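# Carry the carton around the corner onto the taped spot

## Task

Bring the carton around the corner and set it down on the area outlined in yellow tape. It must stand upright and lie entirely within the tape, touching none of it. The carton toppling or resting at a slant counts as failure.

## Robot and tools

Robot: TidyBot++, a wheeled base 0.54 m long, 0.50 m wide and 0.38 m high, with one seven-joint arm ending in a right five-finger hand. The shoulder sits 0.12 m ahead of the base centre at 0.68 m height. Segment lengths are 0.42 m (upper arm), 0.31 m (forearm) and 0.32 m (wrist to hand point). Each scene begins with the arm folded and the hand pointing down, jutting up to 0.15 m beyond the base front. There are two cameras: base_camera and wrist_camera. The wrist camera sits on the little-finger side, aimed at the hand point. With joints 0, -1.2, 3.142, -2.03, 0, -0.203, -1.832 rad it looks ahead roughly level, and joint_6_rad tips it.

Frames: the base frame has its origin on the floor below the base centre, with x forward, y left and z up, in metres. hand_pose and hand_target are reported in it. The odometry frame is the base frame as it was at scene start. base_odometry gives x, y and heading (rad, left positive, range -3.142 to 3.142). It counts wheel turns, so slip shows up as motion and drift builds over many moves. base_tilt is in degrees, positive when leaning forward or right.

Tool move: one action per call, built from base, joints, target, speeds and min_time_s. The optional cameras argument ("base_camera", "wrist_camera", "all", or []) picks which images come back. blocking defaults to true, meaning the call waits until everything rests; false returns within about 0.5 s while motion continues.
- base: an object holding translate_m (forward +), strafe_m (left +) and/or rotate_rad (counter-clockwise +). These are relative offsets measured from where the base last reported itself, along its axes at that moment. Ranges are ±2 m, ±2 m and ±6.3 rad.
- joints: absolute targets by name, in rad for joint_1_rad to joint_7_rad. joint_2_rad and joint_4_rad are limited to ±2.249 and ±2.579, and joint_6_rad to ±2.099; the others accept any angle and take the short way round. Sign notes: positive joint_1_rad swings the arm clockwise seen from above, the reverse of base rotation. With joint_3_rad at 3.14, negative joint_4_rad bends the forearm forward and negative joint_6_rad bends the hand forward. Hand keys run -1 to 1, where +1 is open or straight and -1 is closed: hand_little, hand_ring, hand_middle, hand_index, hand_thumb_bend, and hand_thumb_turn (-1 puts the thumb in front of the palm). There are also two settings. hand_force_limit runs -1 to 1, scaling the stopping force from about 0 to 10 N (15 N for the thumb). hand_speed runs -0.96 to 1; close at -0.94 or lower for a gentle grip.
- target: one list of seven numbers [x, y, z, qw, qx, qy, qz]. It is an absolute hand pose in the base frame, in metres plus a unit quaternion. Alongside target, joints may hold only the hand keys and the two settings. At the hand point, +z runs along the straight fingers, +y points out of the palm and +x runs across the palm away from the thumb. The fingertips reach about 0.06 to 0.07 m past the point.
- speeds: top speeds for this action only. translate_m and strafe_m take 0.05 to 0.5 m/s; give a combined move's speed under only one of them. rotate_rad takes 0.1 to 1.57 rad/s.
- min_time_s: the minimum duration of arm motions, 0.1 to 8 s.
A move with no action simply reports state and images.

Other tools: wait(seconds 0 to 10, cameras) lets time pass and returns early once motions rest. stop(cameras) brakes all running motions. zoom_image(camera, region [x0, y0, x1, y1] in pixels, at most 504 per side) enlarges part of the latest image. show_instructions shows the reference image. finished_scene(scene) ends the scene and cannot be undone; the carton must already be placed correctly without the robot.

Result lines: move reads "done" or the worst status among the motions. base_status, joint_status and hand_status report each motion as moving, done, off_target (at rest short of target, possibly still pushing), stopped, not_followed (a check withheld the targets), contact_stop, time_out, torque_fault or limit_stop_at_motor_heat. "pose unreachable" and "joint command not followed" mean targets were withheld. hand_target is where the hand would be with every joint on target. joint_positions and hand_stopped_by follow the order little, ring, middle, index, thumb_bend, thumb_turn, using the words moving, target, force, stalled or fault. The *_load_n values are fingertip forces in N, positive when pushed open; a grip that is lost reads near 0. motor_effort is a percentage of maximum, with the peak in brackets. on_its_own lists anything the robot did unprompted, and pictures names the images in order. An uncommanded stop, a refused call or a torque fault cancels the remaining calls in that reply.

Practical notes: after a target, nudge it by (wanted position - hand_pose). To keep the hand still, resend hand_target, not hand_pose. A held load makes the arm sag, so never command a joint to its current reading while holding something. A finger motor moves only when its target changes. To squeeze harder, raise hand_force_limit and send a tighter target.

Things to avoid: dropping the carton or releasing it while it moves; striking walls, furniture or the floor; driving while the arm is snagged high up, or swinging an extended arm sideways, which can tip the robot; hard pushes that trip torque faults (104.5 N m for joints 1 to 4, 51.3 N m for joints 5 to 7); excessive force on fingers; and holding the arm stretched out for a long time, which overheats the motors. Something may occasionally nudge loose objects.

Each tool is called as a command line: name --argument value for each argument, lists and objects as JSON in quotes; but a table of rows of numbers goes row by row, as --pt "numbers of a row", without its own name.

Reference images:

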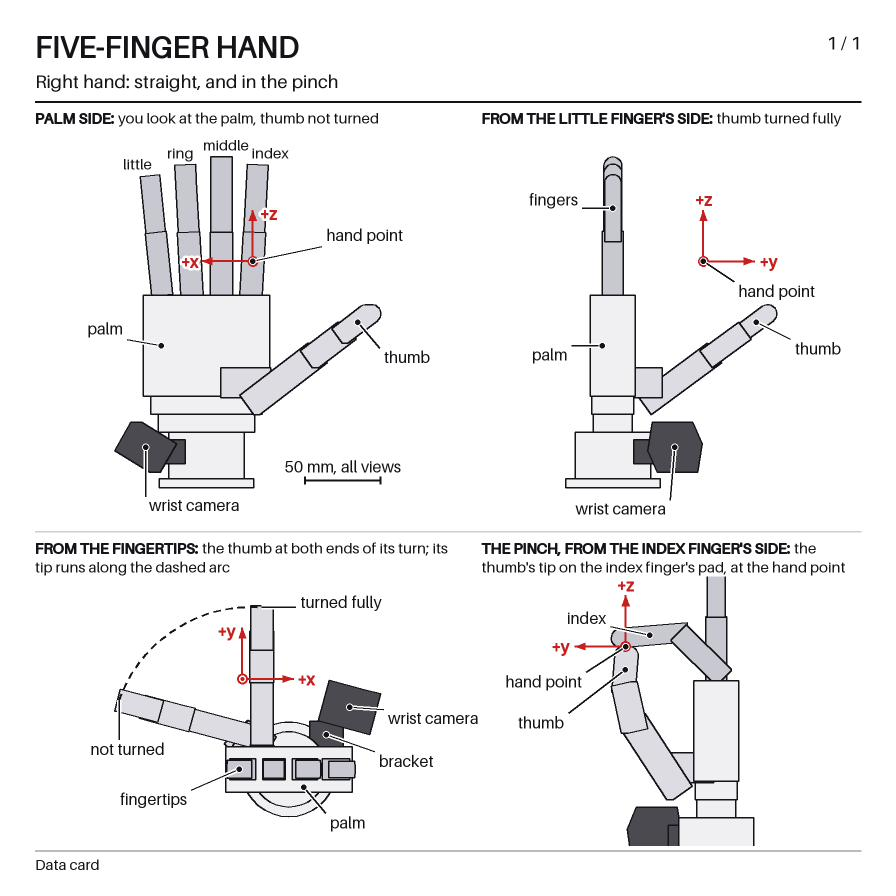

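## Session

move

Scene clock: 0.00 s.
base_odometry: x=+0.000 y=+0.000 heading=+0.000
base_tilt: forward=-0.4 right=+0.0
base_status: not commanded
joint_positions: joint_1_rad=+0.007 joint_2_rad=-0.382 joint_3_rad=+3.180 joint_4_rad=-2.540 joint_5_rad=+0.009 joint_6_rad=-0.830 joint_7_rad=+1.524 hand_little=+1.000 hand_ring=+1.000 hand_middle=+1.000 hand_index=+1.000 hand_thumb_turn=+1.000 hand_thumb_bend=+1.000 hand_force_limit=+0.000 hand_speed=-0.800
joint_status: not commanded
hand_stopped_by: target,target,target,target,target,target
little_load_n: 0.0
ring_load_n: 0.0
middle_load_n: 0.0
index_load_n: 0.0
thumb_bend_load_n: 0.0
thumb_turn_load_n: 0.0
motor_effort: joint_1_rad=+0 joint_2_rad=+0 joint_3_rad=+0 joint_4_rad=+12 joint_5_rad=+0 joint_6_rad=+1 joint_7_rad=+1
hand_pose: x=+0.3091 y=+0.0515 z=+0.5857 quat_wxyz=(+0.077, +0.042, +0.996, +0.004) (m; base frame)
hand_target: x=+0.3092 y=+0.0515 z=+0.5857 quat_wxyz=(+0.077, +0.042, +0.996, +0.004) (m; base frame)
hand_status: not commanded
pictures: base_camera, wrist_camera
Images, in order (width x height): base_camera 644x364, wrist_camera 504x504.

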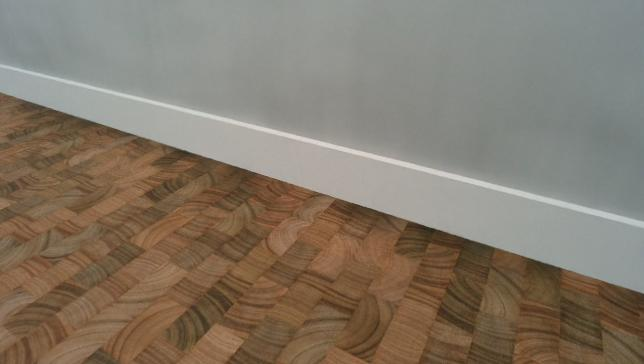

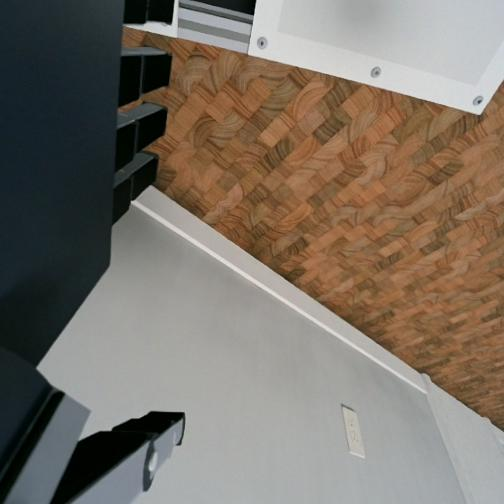

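move --joints '{"joint_1_rad":0,"joint_2_rad":-1.2,"joint_3_rad":3.142,"joint_4_rad":-2.03,"joint_5_rad":0,"joint_6_rad":-0.203,"joint_7_rad":-1.832}' --cameras '["all"]'

move --base '{"rotate_rad":1.0}' --cameras '["all"]'

move --base '{"rotate_rad":1.0}' --cameras '["all"]'

move --base '{"rotate_rad":1.0}' --cameras '["all"]'

Scene clock: 13.70 s.
move: done
base_odometry: x=+0.000 y=+0.000 heading=+0.000
base_tilt: forward=-0.4 right=+0.0
base_status: not commanded
joint_positions: joint_1_rad=+0.007 joint_2_rad=-1.177 joint_3_rad=+3.157 joint_4_rad=-2.044 joint_5_rad=+0.009 joint_6_rad=-0.276 joint_7_rad=+4.413 hand_little=+1.000 hand_ring=+1.000 hand_middle=+1.000 hand_index=+1.000 hand_thumb_turn=+1.000 hand_thumb_bend=+1.000 hand_force_limit=+0.000 hand_speed=-0.800
joint_status: all done
hand_stopped_by: target,target,target,target,target,target
little_load_n: 0.0
ring_load_n: 0.0
middle_load_n: 0.0
index_load_n: 0.0
thumb_bend_load_n: 0.0
thumb_turn_load_n: 0.0
motor_effort: joint_1_rad=-2(3) joint_2_rad=+15(17) joint_3_rad=+0(1) joint_4_rad=+14(18) joint_5_rad=+1(2) joint_6_rad=+6(9) joint_7_rad=+1(2)
hand_pose: x=+0.2819 y=-0.0567 z=+1.1372 quat_wxyz=(+0.120, -0.534, +0.089, -0.833) (m; base frame)
hand_target: x=+0.2586 y=-0.0490 z=+1.1725 quat_wxyz=(+0.113, -0.490, +0.065, -0.862) (m; base frame)
hand_status: not commanded
pictures: base_camera, wrist_camera
Images, in order (width x height): base_camera 644x364, wrist_camera 504x504.

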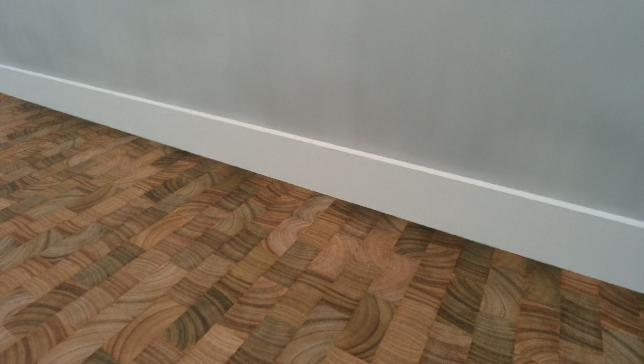

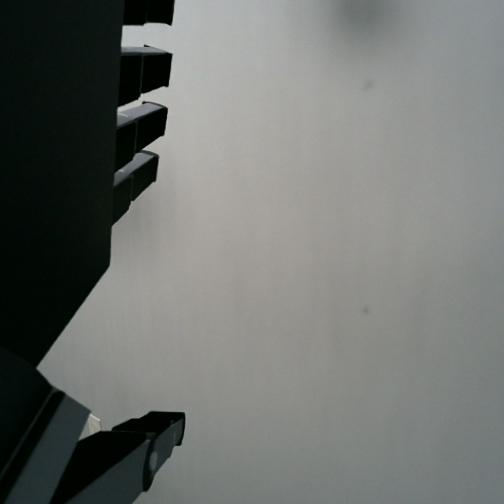

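Scene clock: 15.60 s.
move: done
base_odometry: x=+0.000 y=+0.000 heading=+1.000
base_tilt: forward=-0.3 right=+0.0
base_status: done
joint_positions: joint_1_rad=+0.007 joint_2_rad=-1.177 joint_3_rad=+3.155 joint_4_rad=-2.044 joint_5_rad=+0.009 joint_6_rad=-0.275 joint_7_rad=+4.416 hand_little=+1.000 hand_ring=+1.000 hand_middle=+1.000 hand_index=+1.000 hand_thumb_turn=+1.000 hand_thumb_bend=+1.000 hand_force_limit=+0.000 hand_speed=-0.800
joint_status: not commanded
hand_stopped_by: target,target,target,target,target,target
little_load_n: 0.0
ring_load_n: 0.0
middle_load_n: 0.0
index_load_n: 0.0
thumb_bend_load_n: 0.0
thumb_turn_load_n: 0.0
motor_effort: joint_1_rad=-2(3) joint_2_rad=+15(15) joint_3_rad=+1(1) joint_4_rad=+14(15) joint_5_rad=+1(1) joint_6_rad=+7(7) joint_7_rad=+1(1)
hand_pose: x=+0.2818 y=-0.0560 z=+1.1374 quat_wxyz=(+0.118, -0.534, +0.087, -0.833) (m; base frame)
hand_target: x=+0.2586 y=-0.0490 z=+1.1725 quat_wxyz=(+0.113, -0.490, +0.065, -0.862) (m; base frame)
hand_status: not commanded
pictures: base_camera, wrist_camera
Images, in order (width x height): base_camera 644x364, wrist_camera 504x504.

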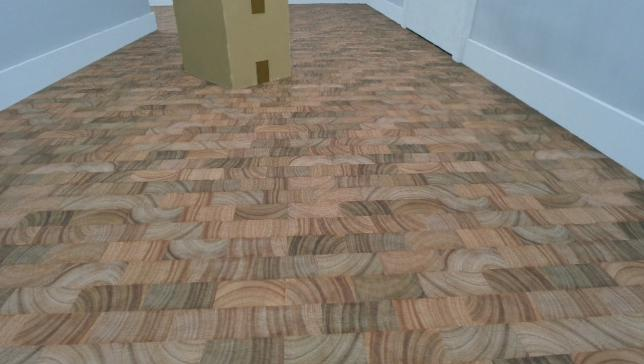

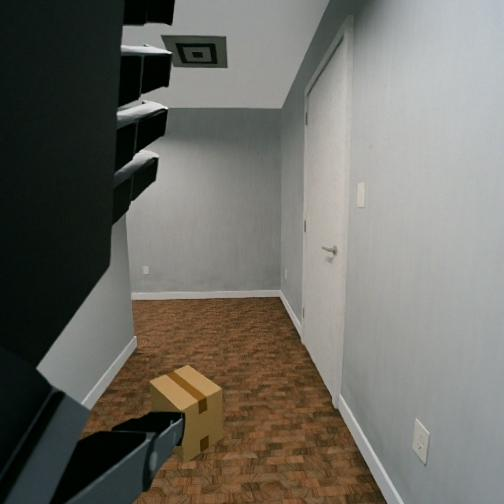

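Scene clock: 17.50 s.
move: done
base_odometry: x=+0.000 y=+0.000 heading=+1.999
base_tilt: forward=-0.4 right=+0.0
base_status: done
joint_positions: joint_1_rad=+0.007 joint_2_rad=-1.177 joint_3_rad=+3.154 joint_4_rad=-2.044 joint_5_rad=+0.009 joint_6_rad=-0.275 joint_7_rad=+4.416 hand_little=+1.000 hand_ring=+1.000 hand_middle=+1.000 hand_index=+1.000 hand_thumb_turn=+1.000 hand_thumb_bend=+1.000 hand_force_limit=+0.000 hand_speed=-0.800
joint_status: not commanded
hand_stopped_by: target,target,target,target,target,target
little_load_n: 0.0
ring_load_n: -0.5
middle_load_n: 0.0
index_load_n: 0.0
thumb_bend_load_n: 0.0
thumb_turn_load_n: 0.5
motor_effort: joint_1_rad=-2(2) joint_2_rad=+15(15) joint_3_rad=+1(1) joint_4_rad=+14(14) joint_5_rad=+1(1) joint_6_rad=+6(7) joint_7_rad=+1(2)
hand_pose: x=+0.2819 y=-0.0557 z=+1.1374 quat_wxyz=(+0.118, -0.534, +0.087, -0.833) (m; base frame)
hand_target: x=+0.2586 y=-0.0490 z=+1.1725 quat_wxyz=(+0.113, -0.490, +0.065, -0.862) (m; base frame)
hand_status: not commanded
pictures: base_camera, wrist_camera
Images, in order (width x height): base_camera 644x364, wrist_camera 504x504.

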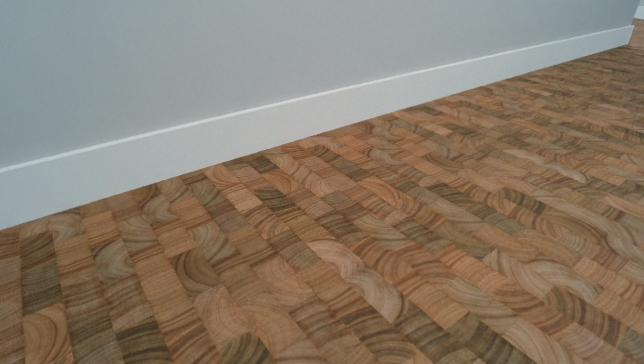

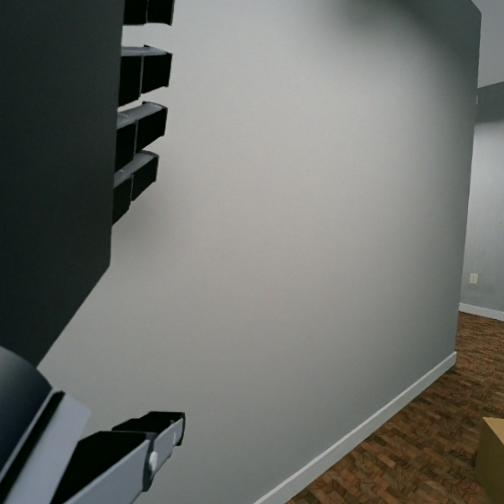

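Scene clock: 19.40 s.
move: done
base_odometry: x=+0.000 y=+0.000 heading=+2.999
base_tilt: forward=-0.4 right=+0.1
base_status: done
joint_positions: joint_1_rad=+0.007 joint_2_rad=-1.177 joint_3_rad=+3.154 joint_4_rad=-2.044 joint_5_rad=+0.009 joint_6_rad=-0.275 joint_7_rad=+4.416 hand_little=+1.000 hand_ring=+1.000 hand_middle=+1.000 hand_index=+1.000 hand_thumb_turn=+1.000 hand_thumb_bend=+1.000 hand_force_limit=+0.000 hand_speed=-0.800
joint_status: not commanded
hand_stopped_by: target,target,target,target,target,target
little_load_n: 0.0
ring_load_n: 0.0
middle_load_n: 0.0
index_load_n: 0.0
thumb_bend_load_n: 0.0
thumb_turn_load_n: 0.0
motor_effort: joint_1_rad=-1(3) joint_2_rad=+15(15) joint_3_rad=+1(1) joint_4_rad=+14(15) joint_5_rad=+0(1) joint_6_rad=+6(7) joint_7_rad=+0(1)
hand_pose: x=+0.2819 y=-0.0556 z=+1.1374 quat_wxyz=(+0.118, -0.534, +0.087, -0.833) (m; base frame)
hand_target: x=+0.2586 y=-0.0490 z=+1.1725 quat_wxyz=(+0.113, -0.490, +0.065, -0.862) (m; base frame)
hand_status: not commanded
pictures: base_camera, wrist_camera
Images, in order (width x height): base_camera 644x364, wrist_camera 504x504.

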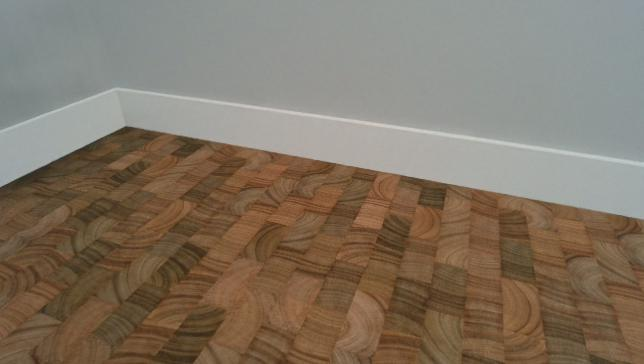

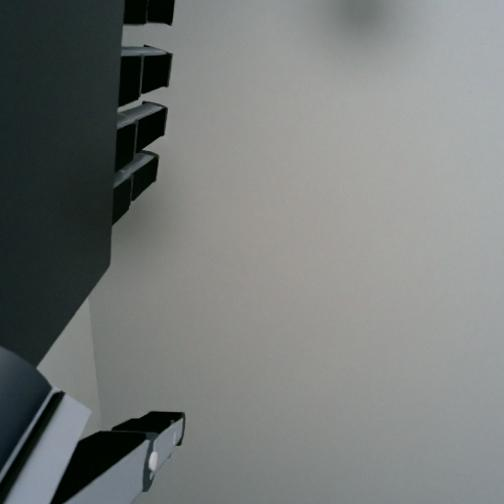

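move --base '{"rotate_rad":-1.97}' --joints '{"joint_2_rad":-1.223,"joint_4_rad":-2.016,"joint_6_rad":-0.13}' --cameras '["all"]'

Scene clock: 38.53 s.
move: done
base_odometry: x=+0.000 y=+0.000 heading=+1.030
base_tilt: forward=-0.4 right=+0.0
base_status: done
joint_positions: joint_1_rad=+0.007 joint_2_rad=-1.194 joint_3_rad=+3.154 joint_4_rad=-2.032 joint_5_rad=+0.009 joint_6_rad=-0.196 joint_7_rad=+4.416 hand_little=+1.000 hand_ring=+1.000 hand_middle=+1.000 hand_index=+1.000 hand_thumb_turn=+1.000 hand_thumb_bend=+1.000 hand_force_limit=+0.000 hand_speed=-0.800
joint_status: all done
hand_stopped_by: target,target,target,target,target,target
little_load_n: 0.0
ring_load_n: 0.0
middle_load_n: 0.0
index_load_n: 0.0
thumb_bend_load_n: 0.0
thumb_turn_load_n: 0.0
motor_effort: joint_1_rad=-2(3) joint_2_rad=+16(17) joint_3_rad=+1(1) joint_4_rad=+14(16) joint_5_rad=+1(1) joint_6_rad=+7(9) joint_7_rad=+1(1)
hand_pose: x=+0.2615 y=-0.0553 z=+1.1711 quat_wxyz=(+0.122, -0.488, +0.079, -0.861) (m; base frame)
hand_target: x=+0.2316 y=-0.0490 z=+1.2040 quat_wxyz=(+0.117, -0.441, +0.058, -0.888) (m; base frame)
hand_status: not commanded
pictures: base_camera, wrist_camera
Images, in order (width x height): base_camera 644x364, wrist_camera 504x504.

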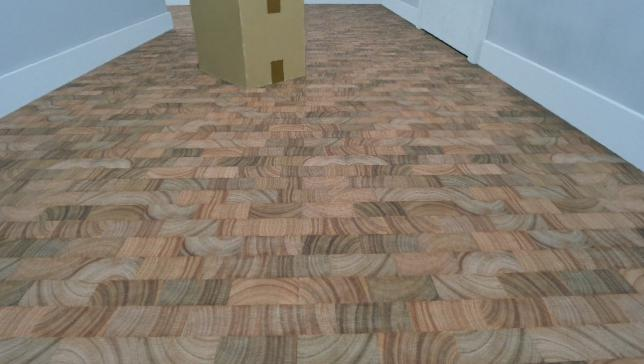

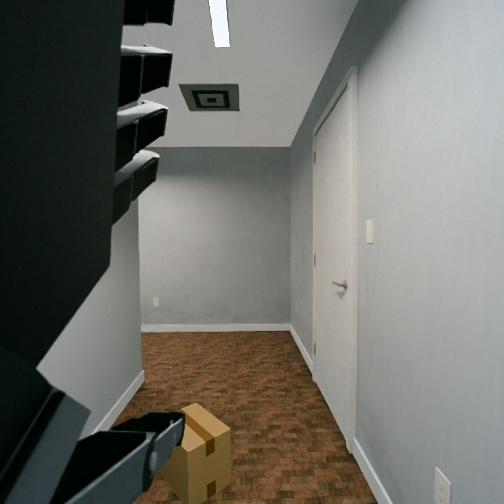

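move --base '{"translate_m":0.5}' --joints '{"joint_6_rad":-0.5}' --cameras '["all"]'

Scene clock: 48.77 s.
move: done
base_odometry: x=+0.258 y=+0.429 heading=+1.029
base_tilt: forward=-0.4 right=+0.0
base_status: done
joint_positions: joint_1_rad=+0.007 joint_2_rad=-1.201 joint_3_rad=+3.154 joint_4_rad=-2.022 joint_5_rad=+0.009 joint_6_rad=-0.468 joint_7_rad=+4.416 hand_little=+1.000 hand_ring=+1.000 hand_middle=+1.000 hand_index=+1.000 hand_thumb_turn=+1.000 hand_thumb_bend=+1.000 hand_force_limit=+0.000 hand_speed=-0.800
joint_status: all done
hand_stopped_by: target,target,target,target,target,target
little_load_n: 0.0
ring_load_n: 0.0
middle_load_n: 0.0
index_load_n: 0.0
thumb_bend_load_n: 0.0
thumb_turn_load_n: 0.0
motor_effort: joint_1_rad=-2(3) joint_2_rad=+15(18) joint_3_rad=+1(1) joint_4_rad=+14(15) joint_5_rad=+0(1) joint_6_rad=+7(8) joint_7_rad=+1(1)
hand_pose: x=+0.2786 y=-0.0553 z=+1.0922 quat_wxyz=(+0.113, -0.593, +0.096, -0.791) (m; base frame)
hand_target: x=+0.2695 y=-0.0490 z=+1.0905 quat_wxyz=(+0.104, -0.597, +0.079, -0.791) (m; base frame)
hand_status: not commanded
pictures: base_camera, wrist_camera
Images, in order (width x height): base_camera 644x364, wrist_camera 504x504.

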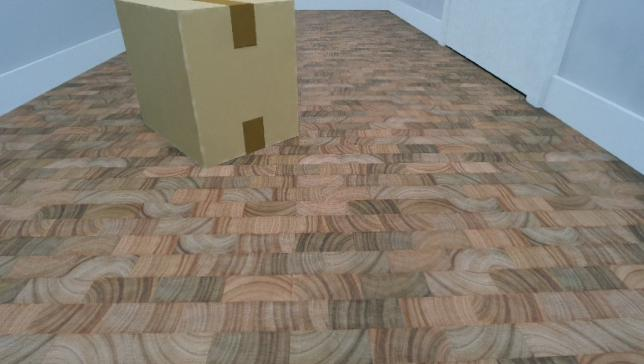

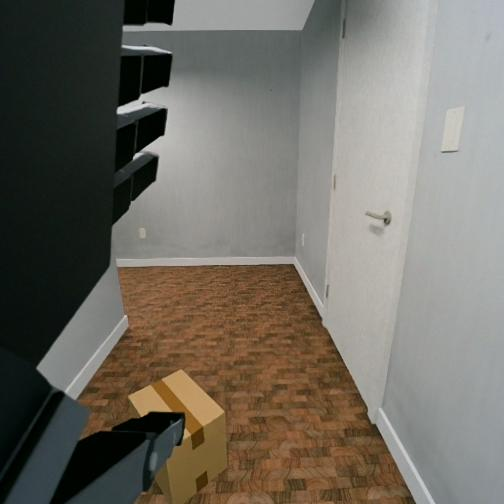

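move --base '{"strafe_m":0.2}' --joints '{"joint_6_rad":-0.9}' --cameras '["all"]'

move --base '{"translate_m":0.4}' --speeds '{"translate_m":0.2}' --cameras '["all"]'

Scene clock: 86.23 s.
move: done
base_odometry: x=+0.086 y=+0.532 heading=+1.029
base_tilt: forward=-0.4 right=+0.0
base_status: done
joint_positions: joint_1_rad=+0.007 joint_2_rad=-1.201 joint_3_rad=+3.146 joint_4_rad=-2.021 joint_5_rad=+0.009 joint_6_rad=-0.841 joint_7_rad=+4.416 hand_little=+1.000 hand_ring=+1.000 hand_middle=+1.000 hand_index=+1.000 hand_thumb_turn=+1.000 hand_thumb_bend=+1.000 hand_force_limit=+0.000 hand_speed=-0.800
joint_status: all done
hand_stopped_by: target,target,target,target,target,target
little_load_n: 0.0
ring_load_n: 0.0
middle_load_n: 0.0
index_load_n: 0.0
thumb_bend_load_n: 0.0
thumb_turn_load_n: 0.0
motor_effort: joint_1_rad=-2(3) joint_2_rad=+15(16) joint_3_rad=+1(2) joint_4_rad=+14(16) joint_5_rad=+1(2) joint_6_rad=+7(9) joint_7_rad=+1(1)
hand_pose: x=+0.2726 y=-0.0522 z=+0.9725 quat_wxyz=(+0.094, -0.730, +0.114, -0.668) (m; base frame)
hand_target: x=+0.2615 y=-0.0490 z=+0.9615 quat_wxyz=(+0.086, -0.743, +0.098, -0.657) (m; base frame)
hand_status: not commanded
pictures: base_camera, wrist_camera
Images, in order (width x height): base_camera 644x364, wrist_camera 504x504.

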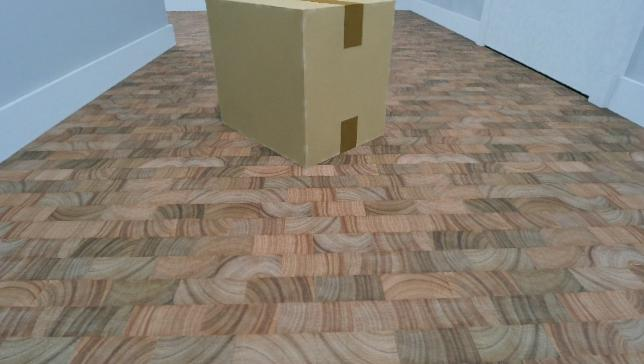

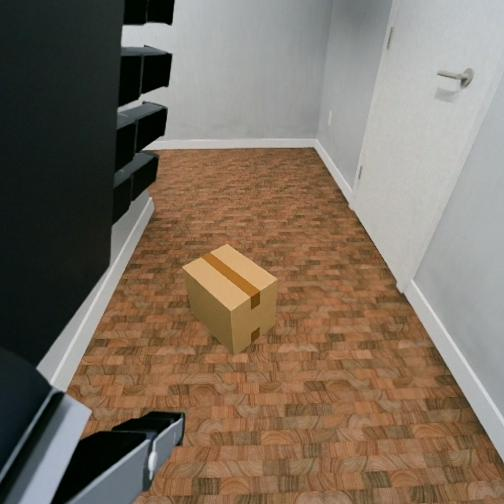

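Scene clock: 88.93 s.
move: done
base_odometry: x=+0.292 y=+0.875 heading=+1.029
base_tilt: forward=-0.4 right=+0.0
base_status: done
joint_positions: joint_1_rad=+0.007 joint_2_rad=-1.202 joint_3_rad=+3.146 joint_4_rad=-2.021 joint_5_rad=+0.009 joint_6_rad=-0.841 joint_7_rad=+4.416 hand_little=+1.000 hand_ring=+1.000 hand_middle=+1.000 hand_index=+1.000 hand_thumb_turn=+1.000 hand_thumb_bend=+1.000 hand_force_limit=+0.000 hand_speed=-0.800
joint_status: not commanded
hand_stopped_by: target,target,target,target,target,target
little_load_n: 0.0
ring_load_n: 0.0
middle_load_n: 0.0
index_load_n: 0.0
thumb_bend_load_n: 0.0
thumb_turn_load_n: 0.0
motor_effort: joint_1_rad=-1(3) joint_2_rad=+15(18) joint_3_rad=+1(1) joint_4_rad=+13(15) joint_5_rad=+0(2) joint_6_rad=+6(8) joint_7_rad=+1(1)
hand_pose: x=+0.2723 y=-0.0522 z=+0.9727 quat_wxyz=(+0.094, -0.729, +0.114, -0.668) (m; base frame)
hand_target: x=+0.2615 y=-0.0490 z=+0.9615 quat_wxyz=(+0.086, -0.743, +0.098, -0.657) (m; base frame)
hand_status: not commanded
pictures: base_camera, wrist_camera
Images, in order (width x height): base_camera 644x364, wrist_camera 504x504.

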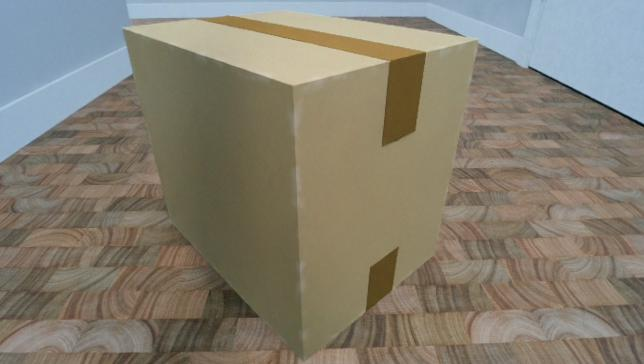

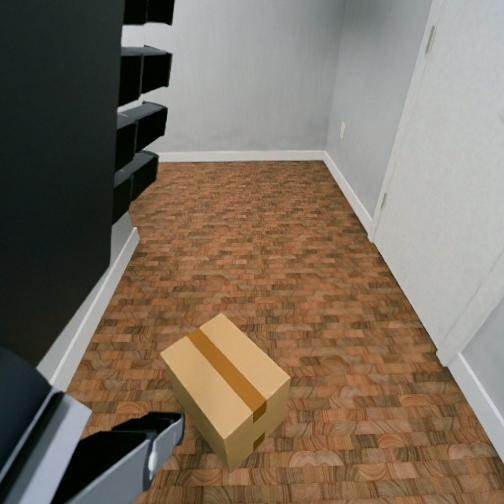

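move --base '{"translate_m":0.5}' --speeds '{"translate_m":0.15}' --cameras '["all"]'

Scene clock: 102.53 s.
move: done
base_odometry: x=+0.550 y=+1.303 heading=+1.029
base_tilt: forward=-0.4 right=+0.0
base_status: done
joint_positions: joint_1_rad=+0.007 joint_2_rad=-1.203 joint_3_rad=+3.146 joint_4_rad=-2.021 joint_5_rad=+0.009 joint_6_rad=-0.841 joint_7_rad=+4.416 hand_little=+1.000 hand_ring=+1.000 hand_middle=+1.000 hand_index=+1.000 hand_thumb_turn=+1.000 hand_thumb_bend=+1.000 hand_force_limit=+0.000 hand_speed=-0.800
joint_status: not commanded
hand_stopped_by: target,target,target,target,target,target
little_load_n: 0.0
ring_load_n: 0.0
middle_load_n: 0.0
index_load_n: 0.0
thumb_bend_load_n: 0.0
thumb_turn_load_n: 0.0
motor_effort: joint_1_rad=-1(3) joint_2_rad=+15(17) joint_3_rad=+1(1) joint_4_rad=+13(16) joint_5_rad=+0(1) joint_6_rad=+7(8) joint_7_rad=+1(1)
hand_pose: x=+0.2719 y=-0.0522 z=+0.9729 quat_wxyz=(+0.094, -0.729, +0.113, -0.669) (m; base frame)
hand_target: x=+0.2615 y=-0.0490 z=+0.9615 quat_wxyz=(+0.086, -0.743, +0.098, -0.657) (m; base frame)
hand_status: not commanded
pictures: base_camera, wrist_camera
Images, in order (width x height): base_camera 644x364, wrist_camera 504x504.

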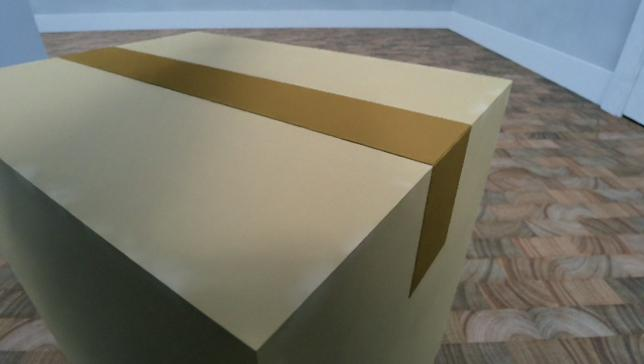

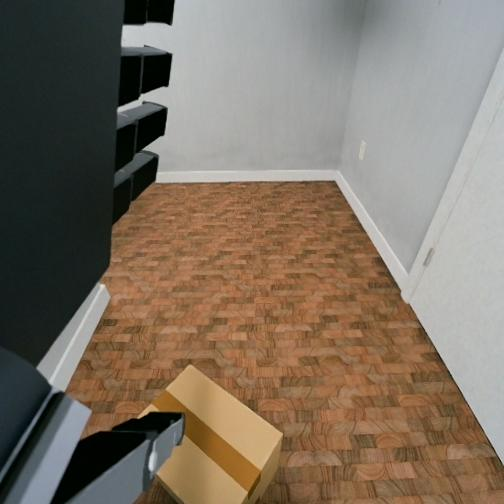

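move --base '{"translate_m":0.5}' --speeds '{"translate_m":0.15}' --cameras '["all"]'

Scene clock: 111.83 s.
move: done
base_odometry: x=+0.807 y=+1.732 heading=+1.029
base_tilt: forward=-0.4 right=+0.0
base_status: done
joint_positions: joint_1_rad=+0.007 joint_2_rad=-1.205 joint_3_rad=+3.146 joint_4_rad=-2.021 joint_5_rad=+0.009 joint_6_rad=-0.841 joint_7_rad=+4.416 hand_little=+1.000 hand_ring=+1.000 hand_middle=+1.000 hand_index=+1.000 hand_thumb_turn=+1.000 hand_thumb_bend=+1.000 hand_force_limit=+0.000 hand_speed=-0.800
joint_status: not commanded
hand_stopped_by: target,target,target,target,target,target
little_load_n: 0.0
ring_load_n: 0.0
middle_load_n: 0.0
index_load_n: 0.0
thumb_bend_load_n: 0.0
thumb_turn_load_n: 0.0
motor_effort: joint_1_rad=-2(2) joint_2_rad=+15(19) joint_3_rad=+1(2) joint_4_rad=+13(15) joint_5_rad=+1(1) joint_6_rad=+7(8) joint_7_rad=+0(1)
hand_pose: x=+0.2714 y=-0.0522 z=+0.9732 quat_wxyz=(+0.094, -0.728, +0.113, -0.669) (m; base frame)
hand_target: x=+0.2615 y=-0.0490 z=+0.9615 quat_wxyz=(+0.086, -0.743, +0.098, -0.657) (m; base frame)
hand_status: not commanded
pictures: base_camera, wrist_camera
Images, in order (width x height): base_camera 644x364, wrist_camera 504x504.

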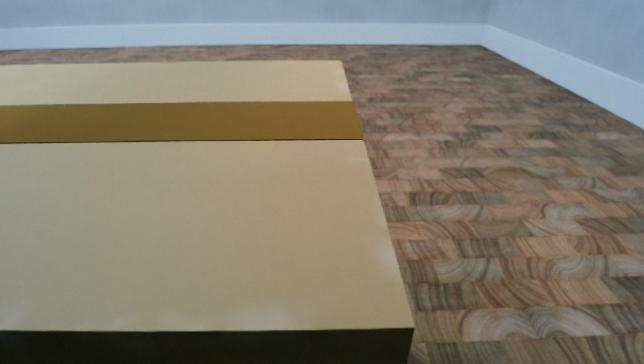

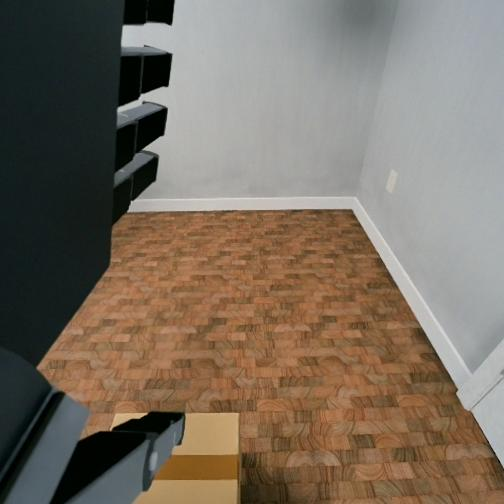

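move --joints '{"joint_1_rad":-1.2,"joint_6_rad":-0.5}' --cameras '["all"]'

Scene clock: 119.93 s.
move: done
base_odometry: x=+0.807 y=+1.732 heading=+1.029
base_tilt: forward=-0.4 right=+0.0
base_status: not commanded
joint_positions: joint_1_rad=-1.181 joint_2_rad=-1.205 joint_3_rad=+3.146 joint_4_rad=-2.021 joint_5_rad=+0.009 joint_6_rad=-0.576 joint_7_rad=+4.416 hand_little=+1.000 hand_ring=+1.000 hand_middle=+1.000 hand_index=+1.000 hand_thumb_turn=+1.000 hand_thumb_bend=+1.000 hand_force_limit=+0.000 hand_speed=-0.800
joint_status: all done
hand_stopped_by: target,target,target,target,target,target
little_load_n: 0.0
ring_load_n: 0.0
middle_load_n: 0.0
index_load_n: 0.0
thumb_bend_load_n: 0.0
thumb_turn_load_n: 0.0
motor_effort: joint_1_rad=-2(3) joint_2_rad=+16(16) joint_3_rad=+1(1) joint_4_rad=+14(15) joint_5_rad=+0(2) joint_6_rad=+7(8) joint_7_rad=+1(1)
hand_pose: x=+0.2275 y=+0.1297 z=+1.0587 quat_wxyz=(+0.514, -0.580, -0.273, -0.570) (m; base frame)
hand_target: x=+0.2192 y=+0.1226 z=+1.0905 quat_wxyz=(+0.533, -0.537, -0.272, -0.594) (m; base frame)
hand_status: not commanded
pictures: base_camera, wrist_camera
Images, in order (width x height): base_camera 644x364, wrist_camera 504x504.

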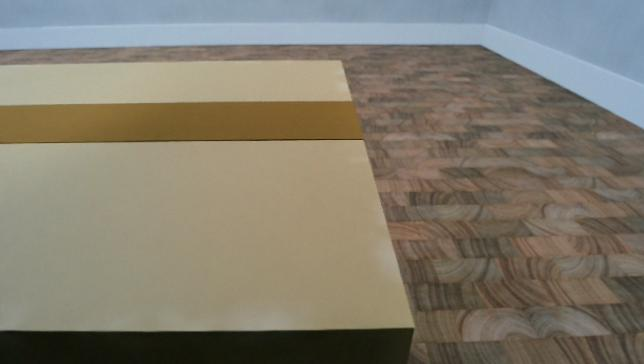

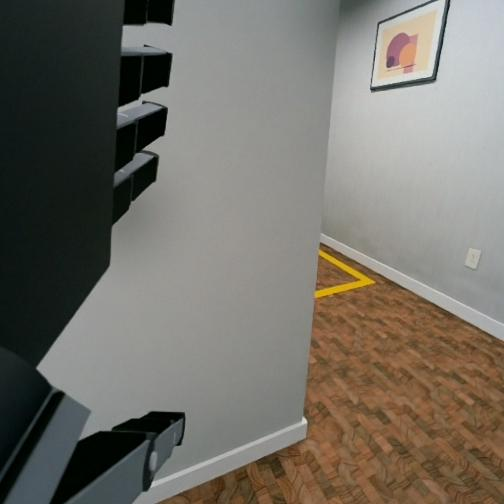

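move --base '{"translate_m":0.6}' --speeds '{"translate_m":0.15}' --cameras '["all"]'

Scene clock: 133.33 s.
move: done
base_odometry: x=+1.116 y=+2.246 heading=+1.030
base_tilt: forward=-0.3 right=+0.0
base_status: done
joint_positions: joint_1_rad=-1.188 joint_2_rad=-1.205 joint_3_rad=+3.145 joint_4_rad=-2.021 joint_5_rad=+0.009 joint_6_rad=-0.573 joint_7_rad=+4.416 hand_little=+1.000 hand_ring=+1.000 hand_middle=+1.000 hand_index=+1.000 hand_thumb_turn=+1.000 hand_thumb_bend=+1.000 hand_force_limit=+0.000 hand_speed=-0.800
joint_status: not commanded
hand_stopped_by: target,target,target,target,target,target
little_load_n: 0.0
ring_load_n: 0.0
middle_load_n: 0.0
index_load_n: 0.0
thumb_bend_load_n: 0.0
thumb_turn_load_n: 0.0
motor_effort: joint_1_rad=-1(3) joint_2_rad=+16(17) joint_3_rad=+1(2) joint_4_rad=+13(15) joint_5_rad=+1(1) joint_6_rad=+7(8) joint_7_rad=+1(1)
hand_pose: x=+0.2259 y=+0.1308 z=+1.0596 quat_wxyz=(+0.516, -0.578, -0.275, -0.569) (m; base frame)
hand_target: x=+0.2192 y=+0.1226 z=+1.0905 quat_wxyz=(+0.533, -0.537, -0.272, -0.594) (m; base frame)
hand_status: not commanded
pictures: base_camera, wrist_camera
Images, in order (width x height): base_camera 644x364, wrist_camera 504x504.

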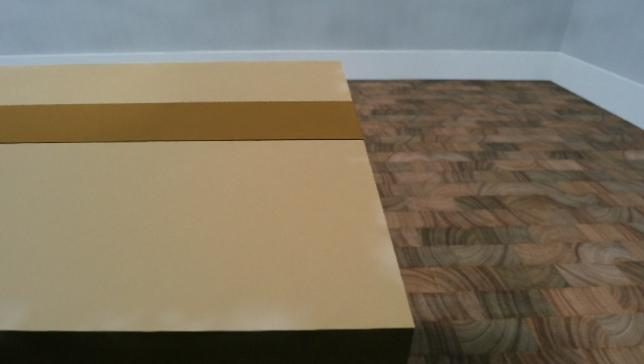

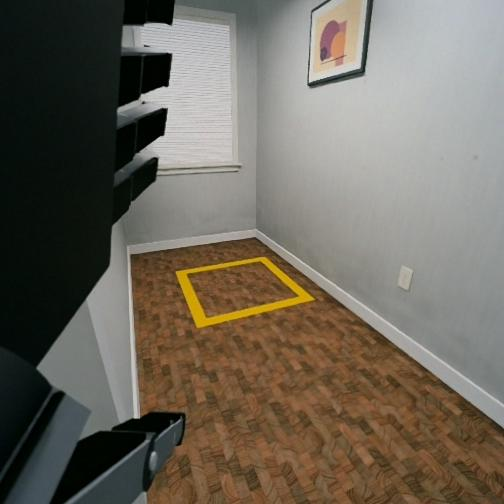

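move --base '{"translate_m":0.45}' --speeds '{"translate_m":0.15}' --cameras '["all"]'

move --base '{"translate_m":-0.38}' --speeds '{"translate_m":0.3}' --joints '{"joint_1_rad":0.0, "joint_6_rad":-0.9}' --cameras '["all"]'

Scene clock: 196.40 s.
move: done
base_odometry: x=+1.348 y=+2.631 heading=+1.029
base_tilt: forward=-0.4 right=+0.0
base_status: done
joint_positions: joint_1_rad=-1.190 joint_2_rad=-1.205 joint_3_rad=+3.143 joint_4_rad=-2.021 joint_5_rad=+0.009 joint_6_rad=-0.572 joint_7_rad=+4.416 hand_little=+1.000 hand_ring=+1.000 hand_middle=+1.000 hand_index=+1.000 hand_thumb_turn=+1.000 hand_thumb_bend=+1.000 hand_force_limit=+0.000 hand_speed=-0.800
joint_status: not commanded
hand_stopped_by: target,target,target,target,target,target
little_load_n: 0.0
ring_load_n: 0.0
middle_load_n: 0.0
index_load_n: 0.0
thumb_bend_load_n: 0.0
thumb_turn_load_n: 0.0
motor_effort: joint_1_rad=-2(4) joint_2_rad=+15(16) joint_3_rad=+1(2) joint_4_rad=+13(15) joint_5_rad=+0(2) joint_6_rad=+7(8) joint_7_rad=+1(1)
hand_pose: x=+0.2252 y=+0.1312 z=+1.0599 quat_wxyz=(+0.517, -0.577, -0.276, -0.568) (m; base frame)
hand_target: x=+0.2192 y=+0.1226 z=+1.0905 quat_wxyz=(+0.533, -0.537, -0.272, -0.594) (m; base frame)
hand_status: not commanded
pictures: base_camera, wrist_camera
Images, in order (width x height): base_camera 644x364, wrist_camera 504x504.

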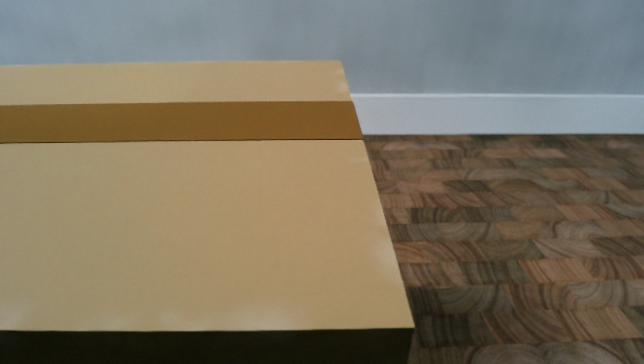

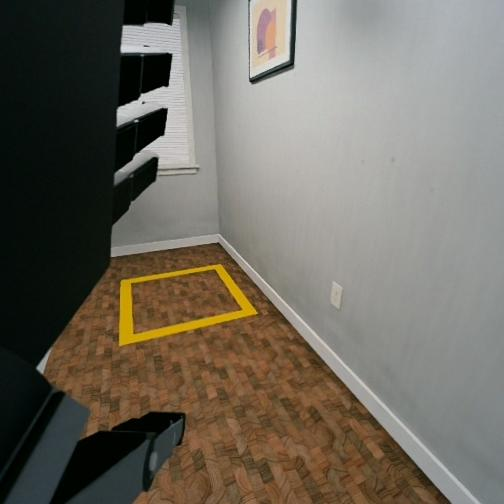

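Scene clock: 198.90 s.
move: done
base_odometry: x=+1.152 y=+2.305 heading=+1.030
base_tilt: forward=-0.5 right=+0.0
base_status: done
joint_positions: joint_1_rad=-0.019 joint_2_rad=-1.206 joint_3_rad=+3.143 joint_4_rad=-2.021 joint_5_rad=+0.009 joint_6_rad=-0.829 joint_7_rad=+4.416 hand_little=+1.000 hand_ring=+1.000 hand_middle=+1.000 hand_index=+1.000 hand_thumb_turn=+1.000 hand_thumb_bend=+1.000 hand_force_limit=+0.000 hand_speed=-0.800
joint_status: all done
hand_stopped_by: target,target,target,target,target,target
little_load_n: 0.0
ring_load_n: 0.0
middle_load_n: 0.0
index_load_n: 0.0
thumb_bend_load_n: 0.0
thumb_turn_load_n: 0.0
motor_effort: joint_1_rad=-2(3) joint_2_rad=+16(17) joint_3_rad=+1(2) joint_4_rad=+14(15) joint_5_rad=+0(2) joint_6_rad=+7(9) joint_7_rad=+1(1)
hand_pose: x=+0.2733 y=-0.0471 z=+0.9772 quat_wxyz=(+0.103, -0.726, +0.102, -0.673) (m; base frame)
hand_target: x=+0.2615 y=-0.0490 z=+0.9616 quat_wxyz=(+0.086, -0.743, +0.098, -0.657) (m; base frame)
hand_status: not commanded
pictures: base_camera, wrist_camera
Images, in order (width x height): base_camera 644x364, wrist_camera 504x504.

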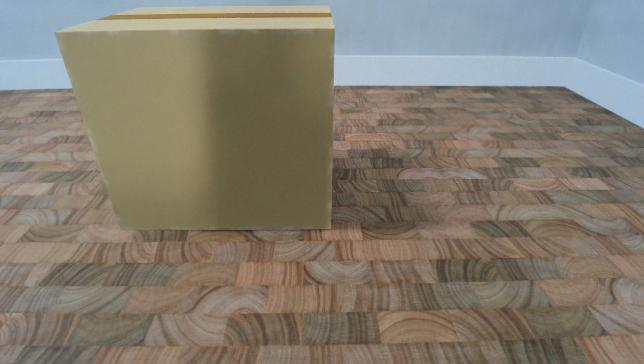

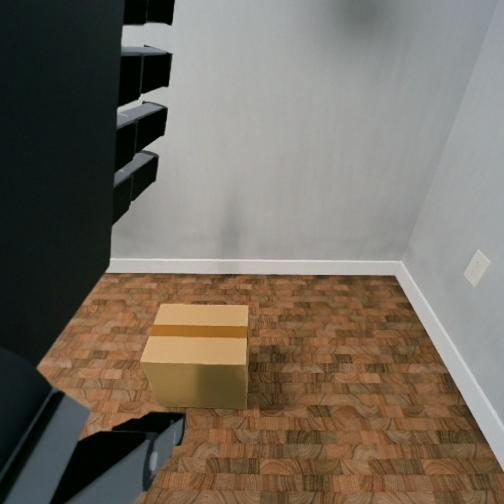

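move --base '{"rotate_rad":1.571}' --joints '{"joint_2_rad":-0.9,"joint_4_rad":-2.0,"joint_6_rad":-0.6}' --cameras '["all"]'

move --base '{"translate_m":-0.35}' --speeds '{"translate_m":0.2}' --cameras '["all"]'

Scene clock: 228.77 s.
move: done
base_odometry: x=+1.153 y=+2.305 heading=+2.600
base_tilt: forward=-0.4 right=+0.0
base_status: done
joint_positions: joint_1_rad=-0.017 joint_2_rad=-0.916 joint_3_rad=+3.143 joint_4_rad=-2.021 joint_5_rad=+0.009 joint_6_rad=-0.673 joint_7_rad=+4.416 hand_little=+1.000 hand_ring=+1.000 hand_middle=+1.000 hand_index=+1.000 hand_thumb_turn=+1.000 hand_thumb_bend=+1.000 hand_force_limit=+0.000 hand_speed=-0.800
joint_status: all done
hand_stopped_by: target,target,target,target,target,target
little_load_n: 0.0
ring_load_n: 0.0
middle_load_n: 0.0
index_load_n: 0.0
thumb_bend_load_n: 0.0
thumb_turn_load_n: 0.0
motor_effort: joint_1_rad=-1(3) joint_2_rad=+9(17) joint_3_rad=+1(1) joint_4_rad=+15(17) joint_5_rad=+1(1) joint_6_rad=+7(8) joint_7_rad=+1(2)
hand_pose: x=+0.3722 y=-0.0456 z=+0.9673 quat_wxyz=(+0.094, -0.769, +0.108, -0.623) (m; base frame)
hand_target: x=+0.3831 y=-0.0490 z=+0.9995 quat_wxyz=(+0.086, -0.745, +0.098, -0.654) (m; base frame)
hand_status: not commanded
pictures: base_camera, wrist_camera
Images, in order (width x height): base_camera 644x364, wrist_camera 504x504.

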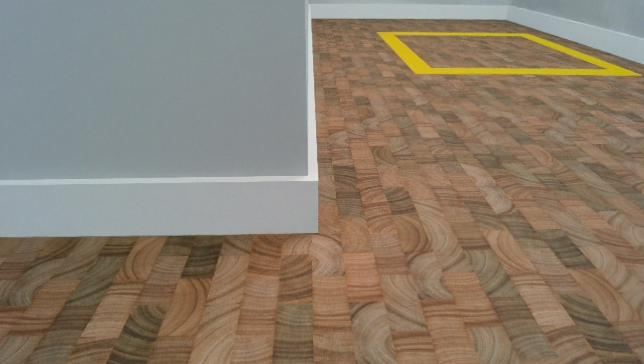

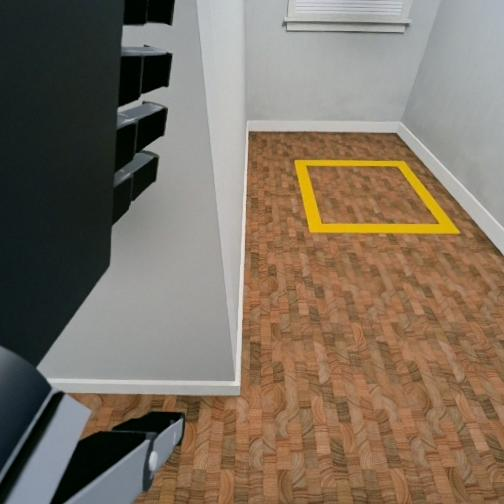

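Scene clock: 231.23 s.
move: done
base_odometry: x=+1.453 y=+2.125 heading=+2.601
base_tilt: forward=-0.4 right=+0.0
base_status: done
joint_positions: joint_1_rad=-0.017 joint_2_rad=-0.912 joint_3_rad=+3.143 joint_4_rad=-2.020 joint_5_rad=+0.009 joint_6_rad=-0.672 joint_7_rad=+4.416 hand_little=+1.000 hand_ring=+1.000 hand_middle=+1.000 hand_index=+1.000 hand_thumb_turn=+1.000 hand_thumb_bend=+1.000 hand_force_limit=+0.000 hand_speed=-0.800
joint_status: not commanded
hand_stopped_by: target,target,target,target,target,target
little_load_n: 0.0
ring_load_n: 0.0
middle_load_n: 0.0
index_load_n: 0.0
thumb_bend_load_n: 0.0
thumb_turn_load_n: 0.0
motor_effort: joint_1_rad=+0(3) joint_2_rad=+9(11) joint_3_rad=+1(1) joint_4_rad=+16(17) joint_5_rad=+1(2) joint_6_rad=+6(8) joint_7_rad=+0(1)
hand_pose: x=+0.3733 y=-0.0456 z=+0.9673 quat_wxyz=(+0.094, -0.769, +0.108, -0.622) (m; base frame)
hand_target: x=+0.3831 y=-0.0490 z=+0.9995 quat_wxyz=(+0.086, -0.745, +0.098, -0.654) (m; base frame)
hand_status: not commanded
pictures: base_camera, wrist_camera
Images, in order (width x height): base_camera 644x364, wrist_camera 504x504.

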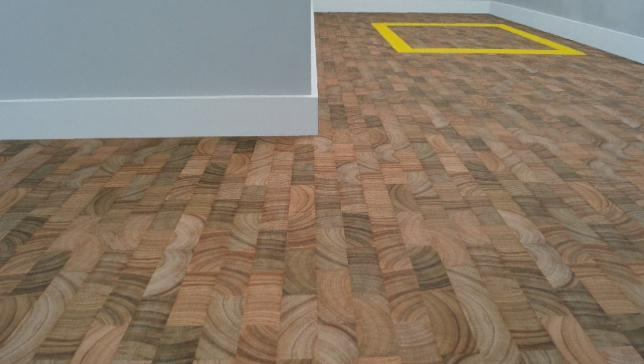

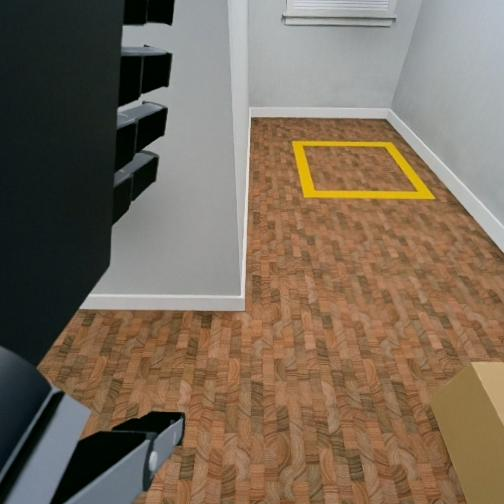

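move --base '{"strafe_m":-0.4}' --speeds '{"strafe_m":0.2}' --cameras '["all"]'

Scene clock: 238.40 s.
move: done
base_odometry: x=+1.659 y=+2.468 heading=+2.601
base_tilt: forward=-0.4 right=+0.0
base_status: done
joint_positions: joint_1_rad=-0.016 joint_2_rad=-0.912 joint_3_rad=+3.143 joint_4_rad=-2.020 joint_5_rad=+0.009 joint_6_rad=-0.672 joint_7_rad=+4.416 hand_little=+1.000 hand_ring=+1.000 hand_middle=+1.000 hand_index=+1.000 hand_thumb_turn=+1.000 hand_thumb_bend=+1.000 hand_force_limit=+0.000 hand_speed=-0.800
joint_status: not commanded
hand_stopped_by: target,target,target,target,target,target
little_load_n: 0.0
ring_load_n: 0.0
middle_load_n: -0.5
index_load_n: 0.0
thumb_bend_load_n: 0.0
thumb_turn_load_n: 0.0
motor_effort: joint_1_rad=-1(2) joint_2_rad=+9(9) joint_3_rad=+0(3) joint_4_rad=+15(17) joint_5_rad=+0(2) joint_6_rad=+7(8) joint_7_rad=+1(2)
hand_pose: x=+0.3733 y=-0.0459 z=+0.9674 quat_wxyz=(+0.094, -0.769, +0.108, -0.623) (m; base frame)
hand_target: x=+0.3831 y=-0.0490 z=+0.9995 quat_wxyz=(+0.086, -0.745, +0.098, -0.654) (m; base frame)
hand_status: not commanded
pictures: base_camera, wrist_camera
Images, in order (width x height): base_camera 644x364, wrist_camera 504x504.

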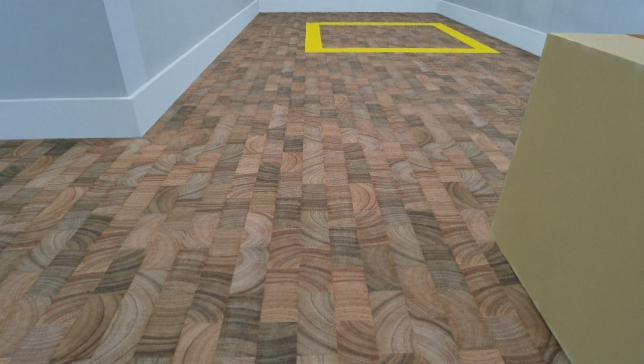

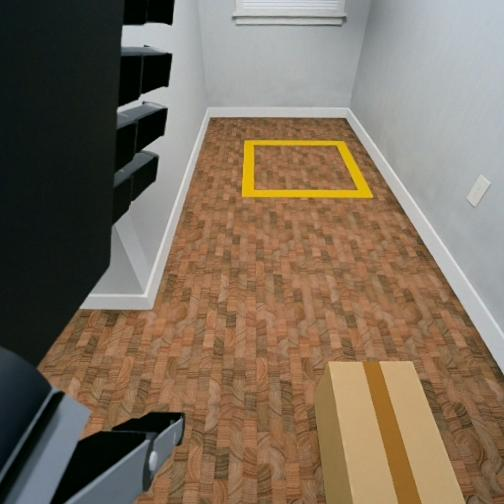

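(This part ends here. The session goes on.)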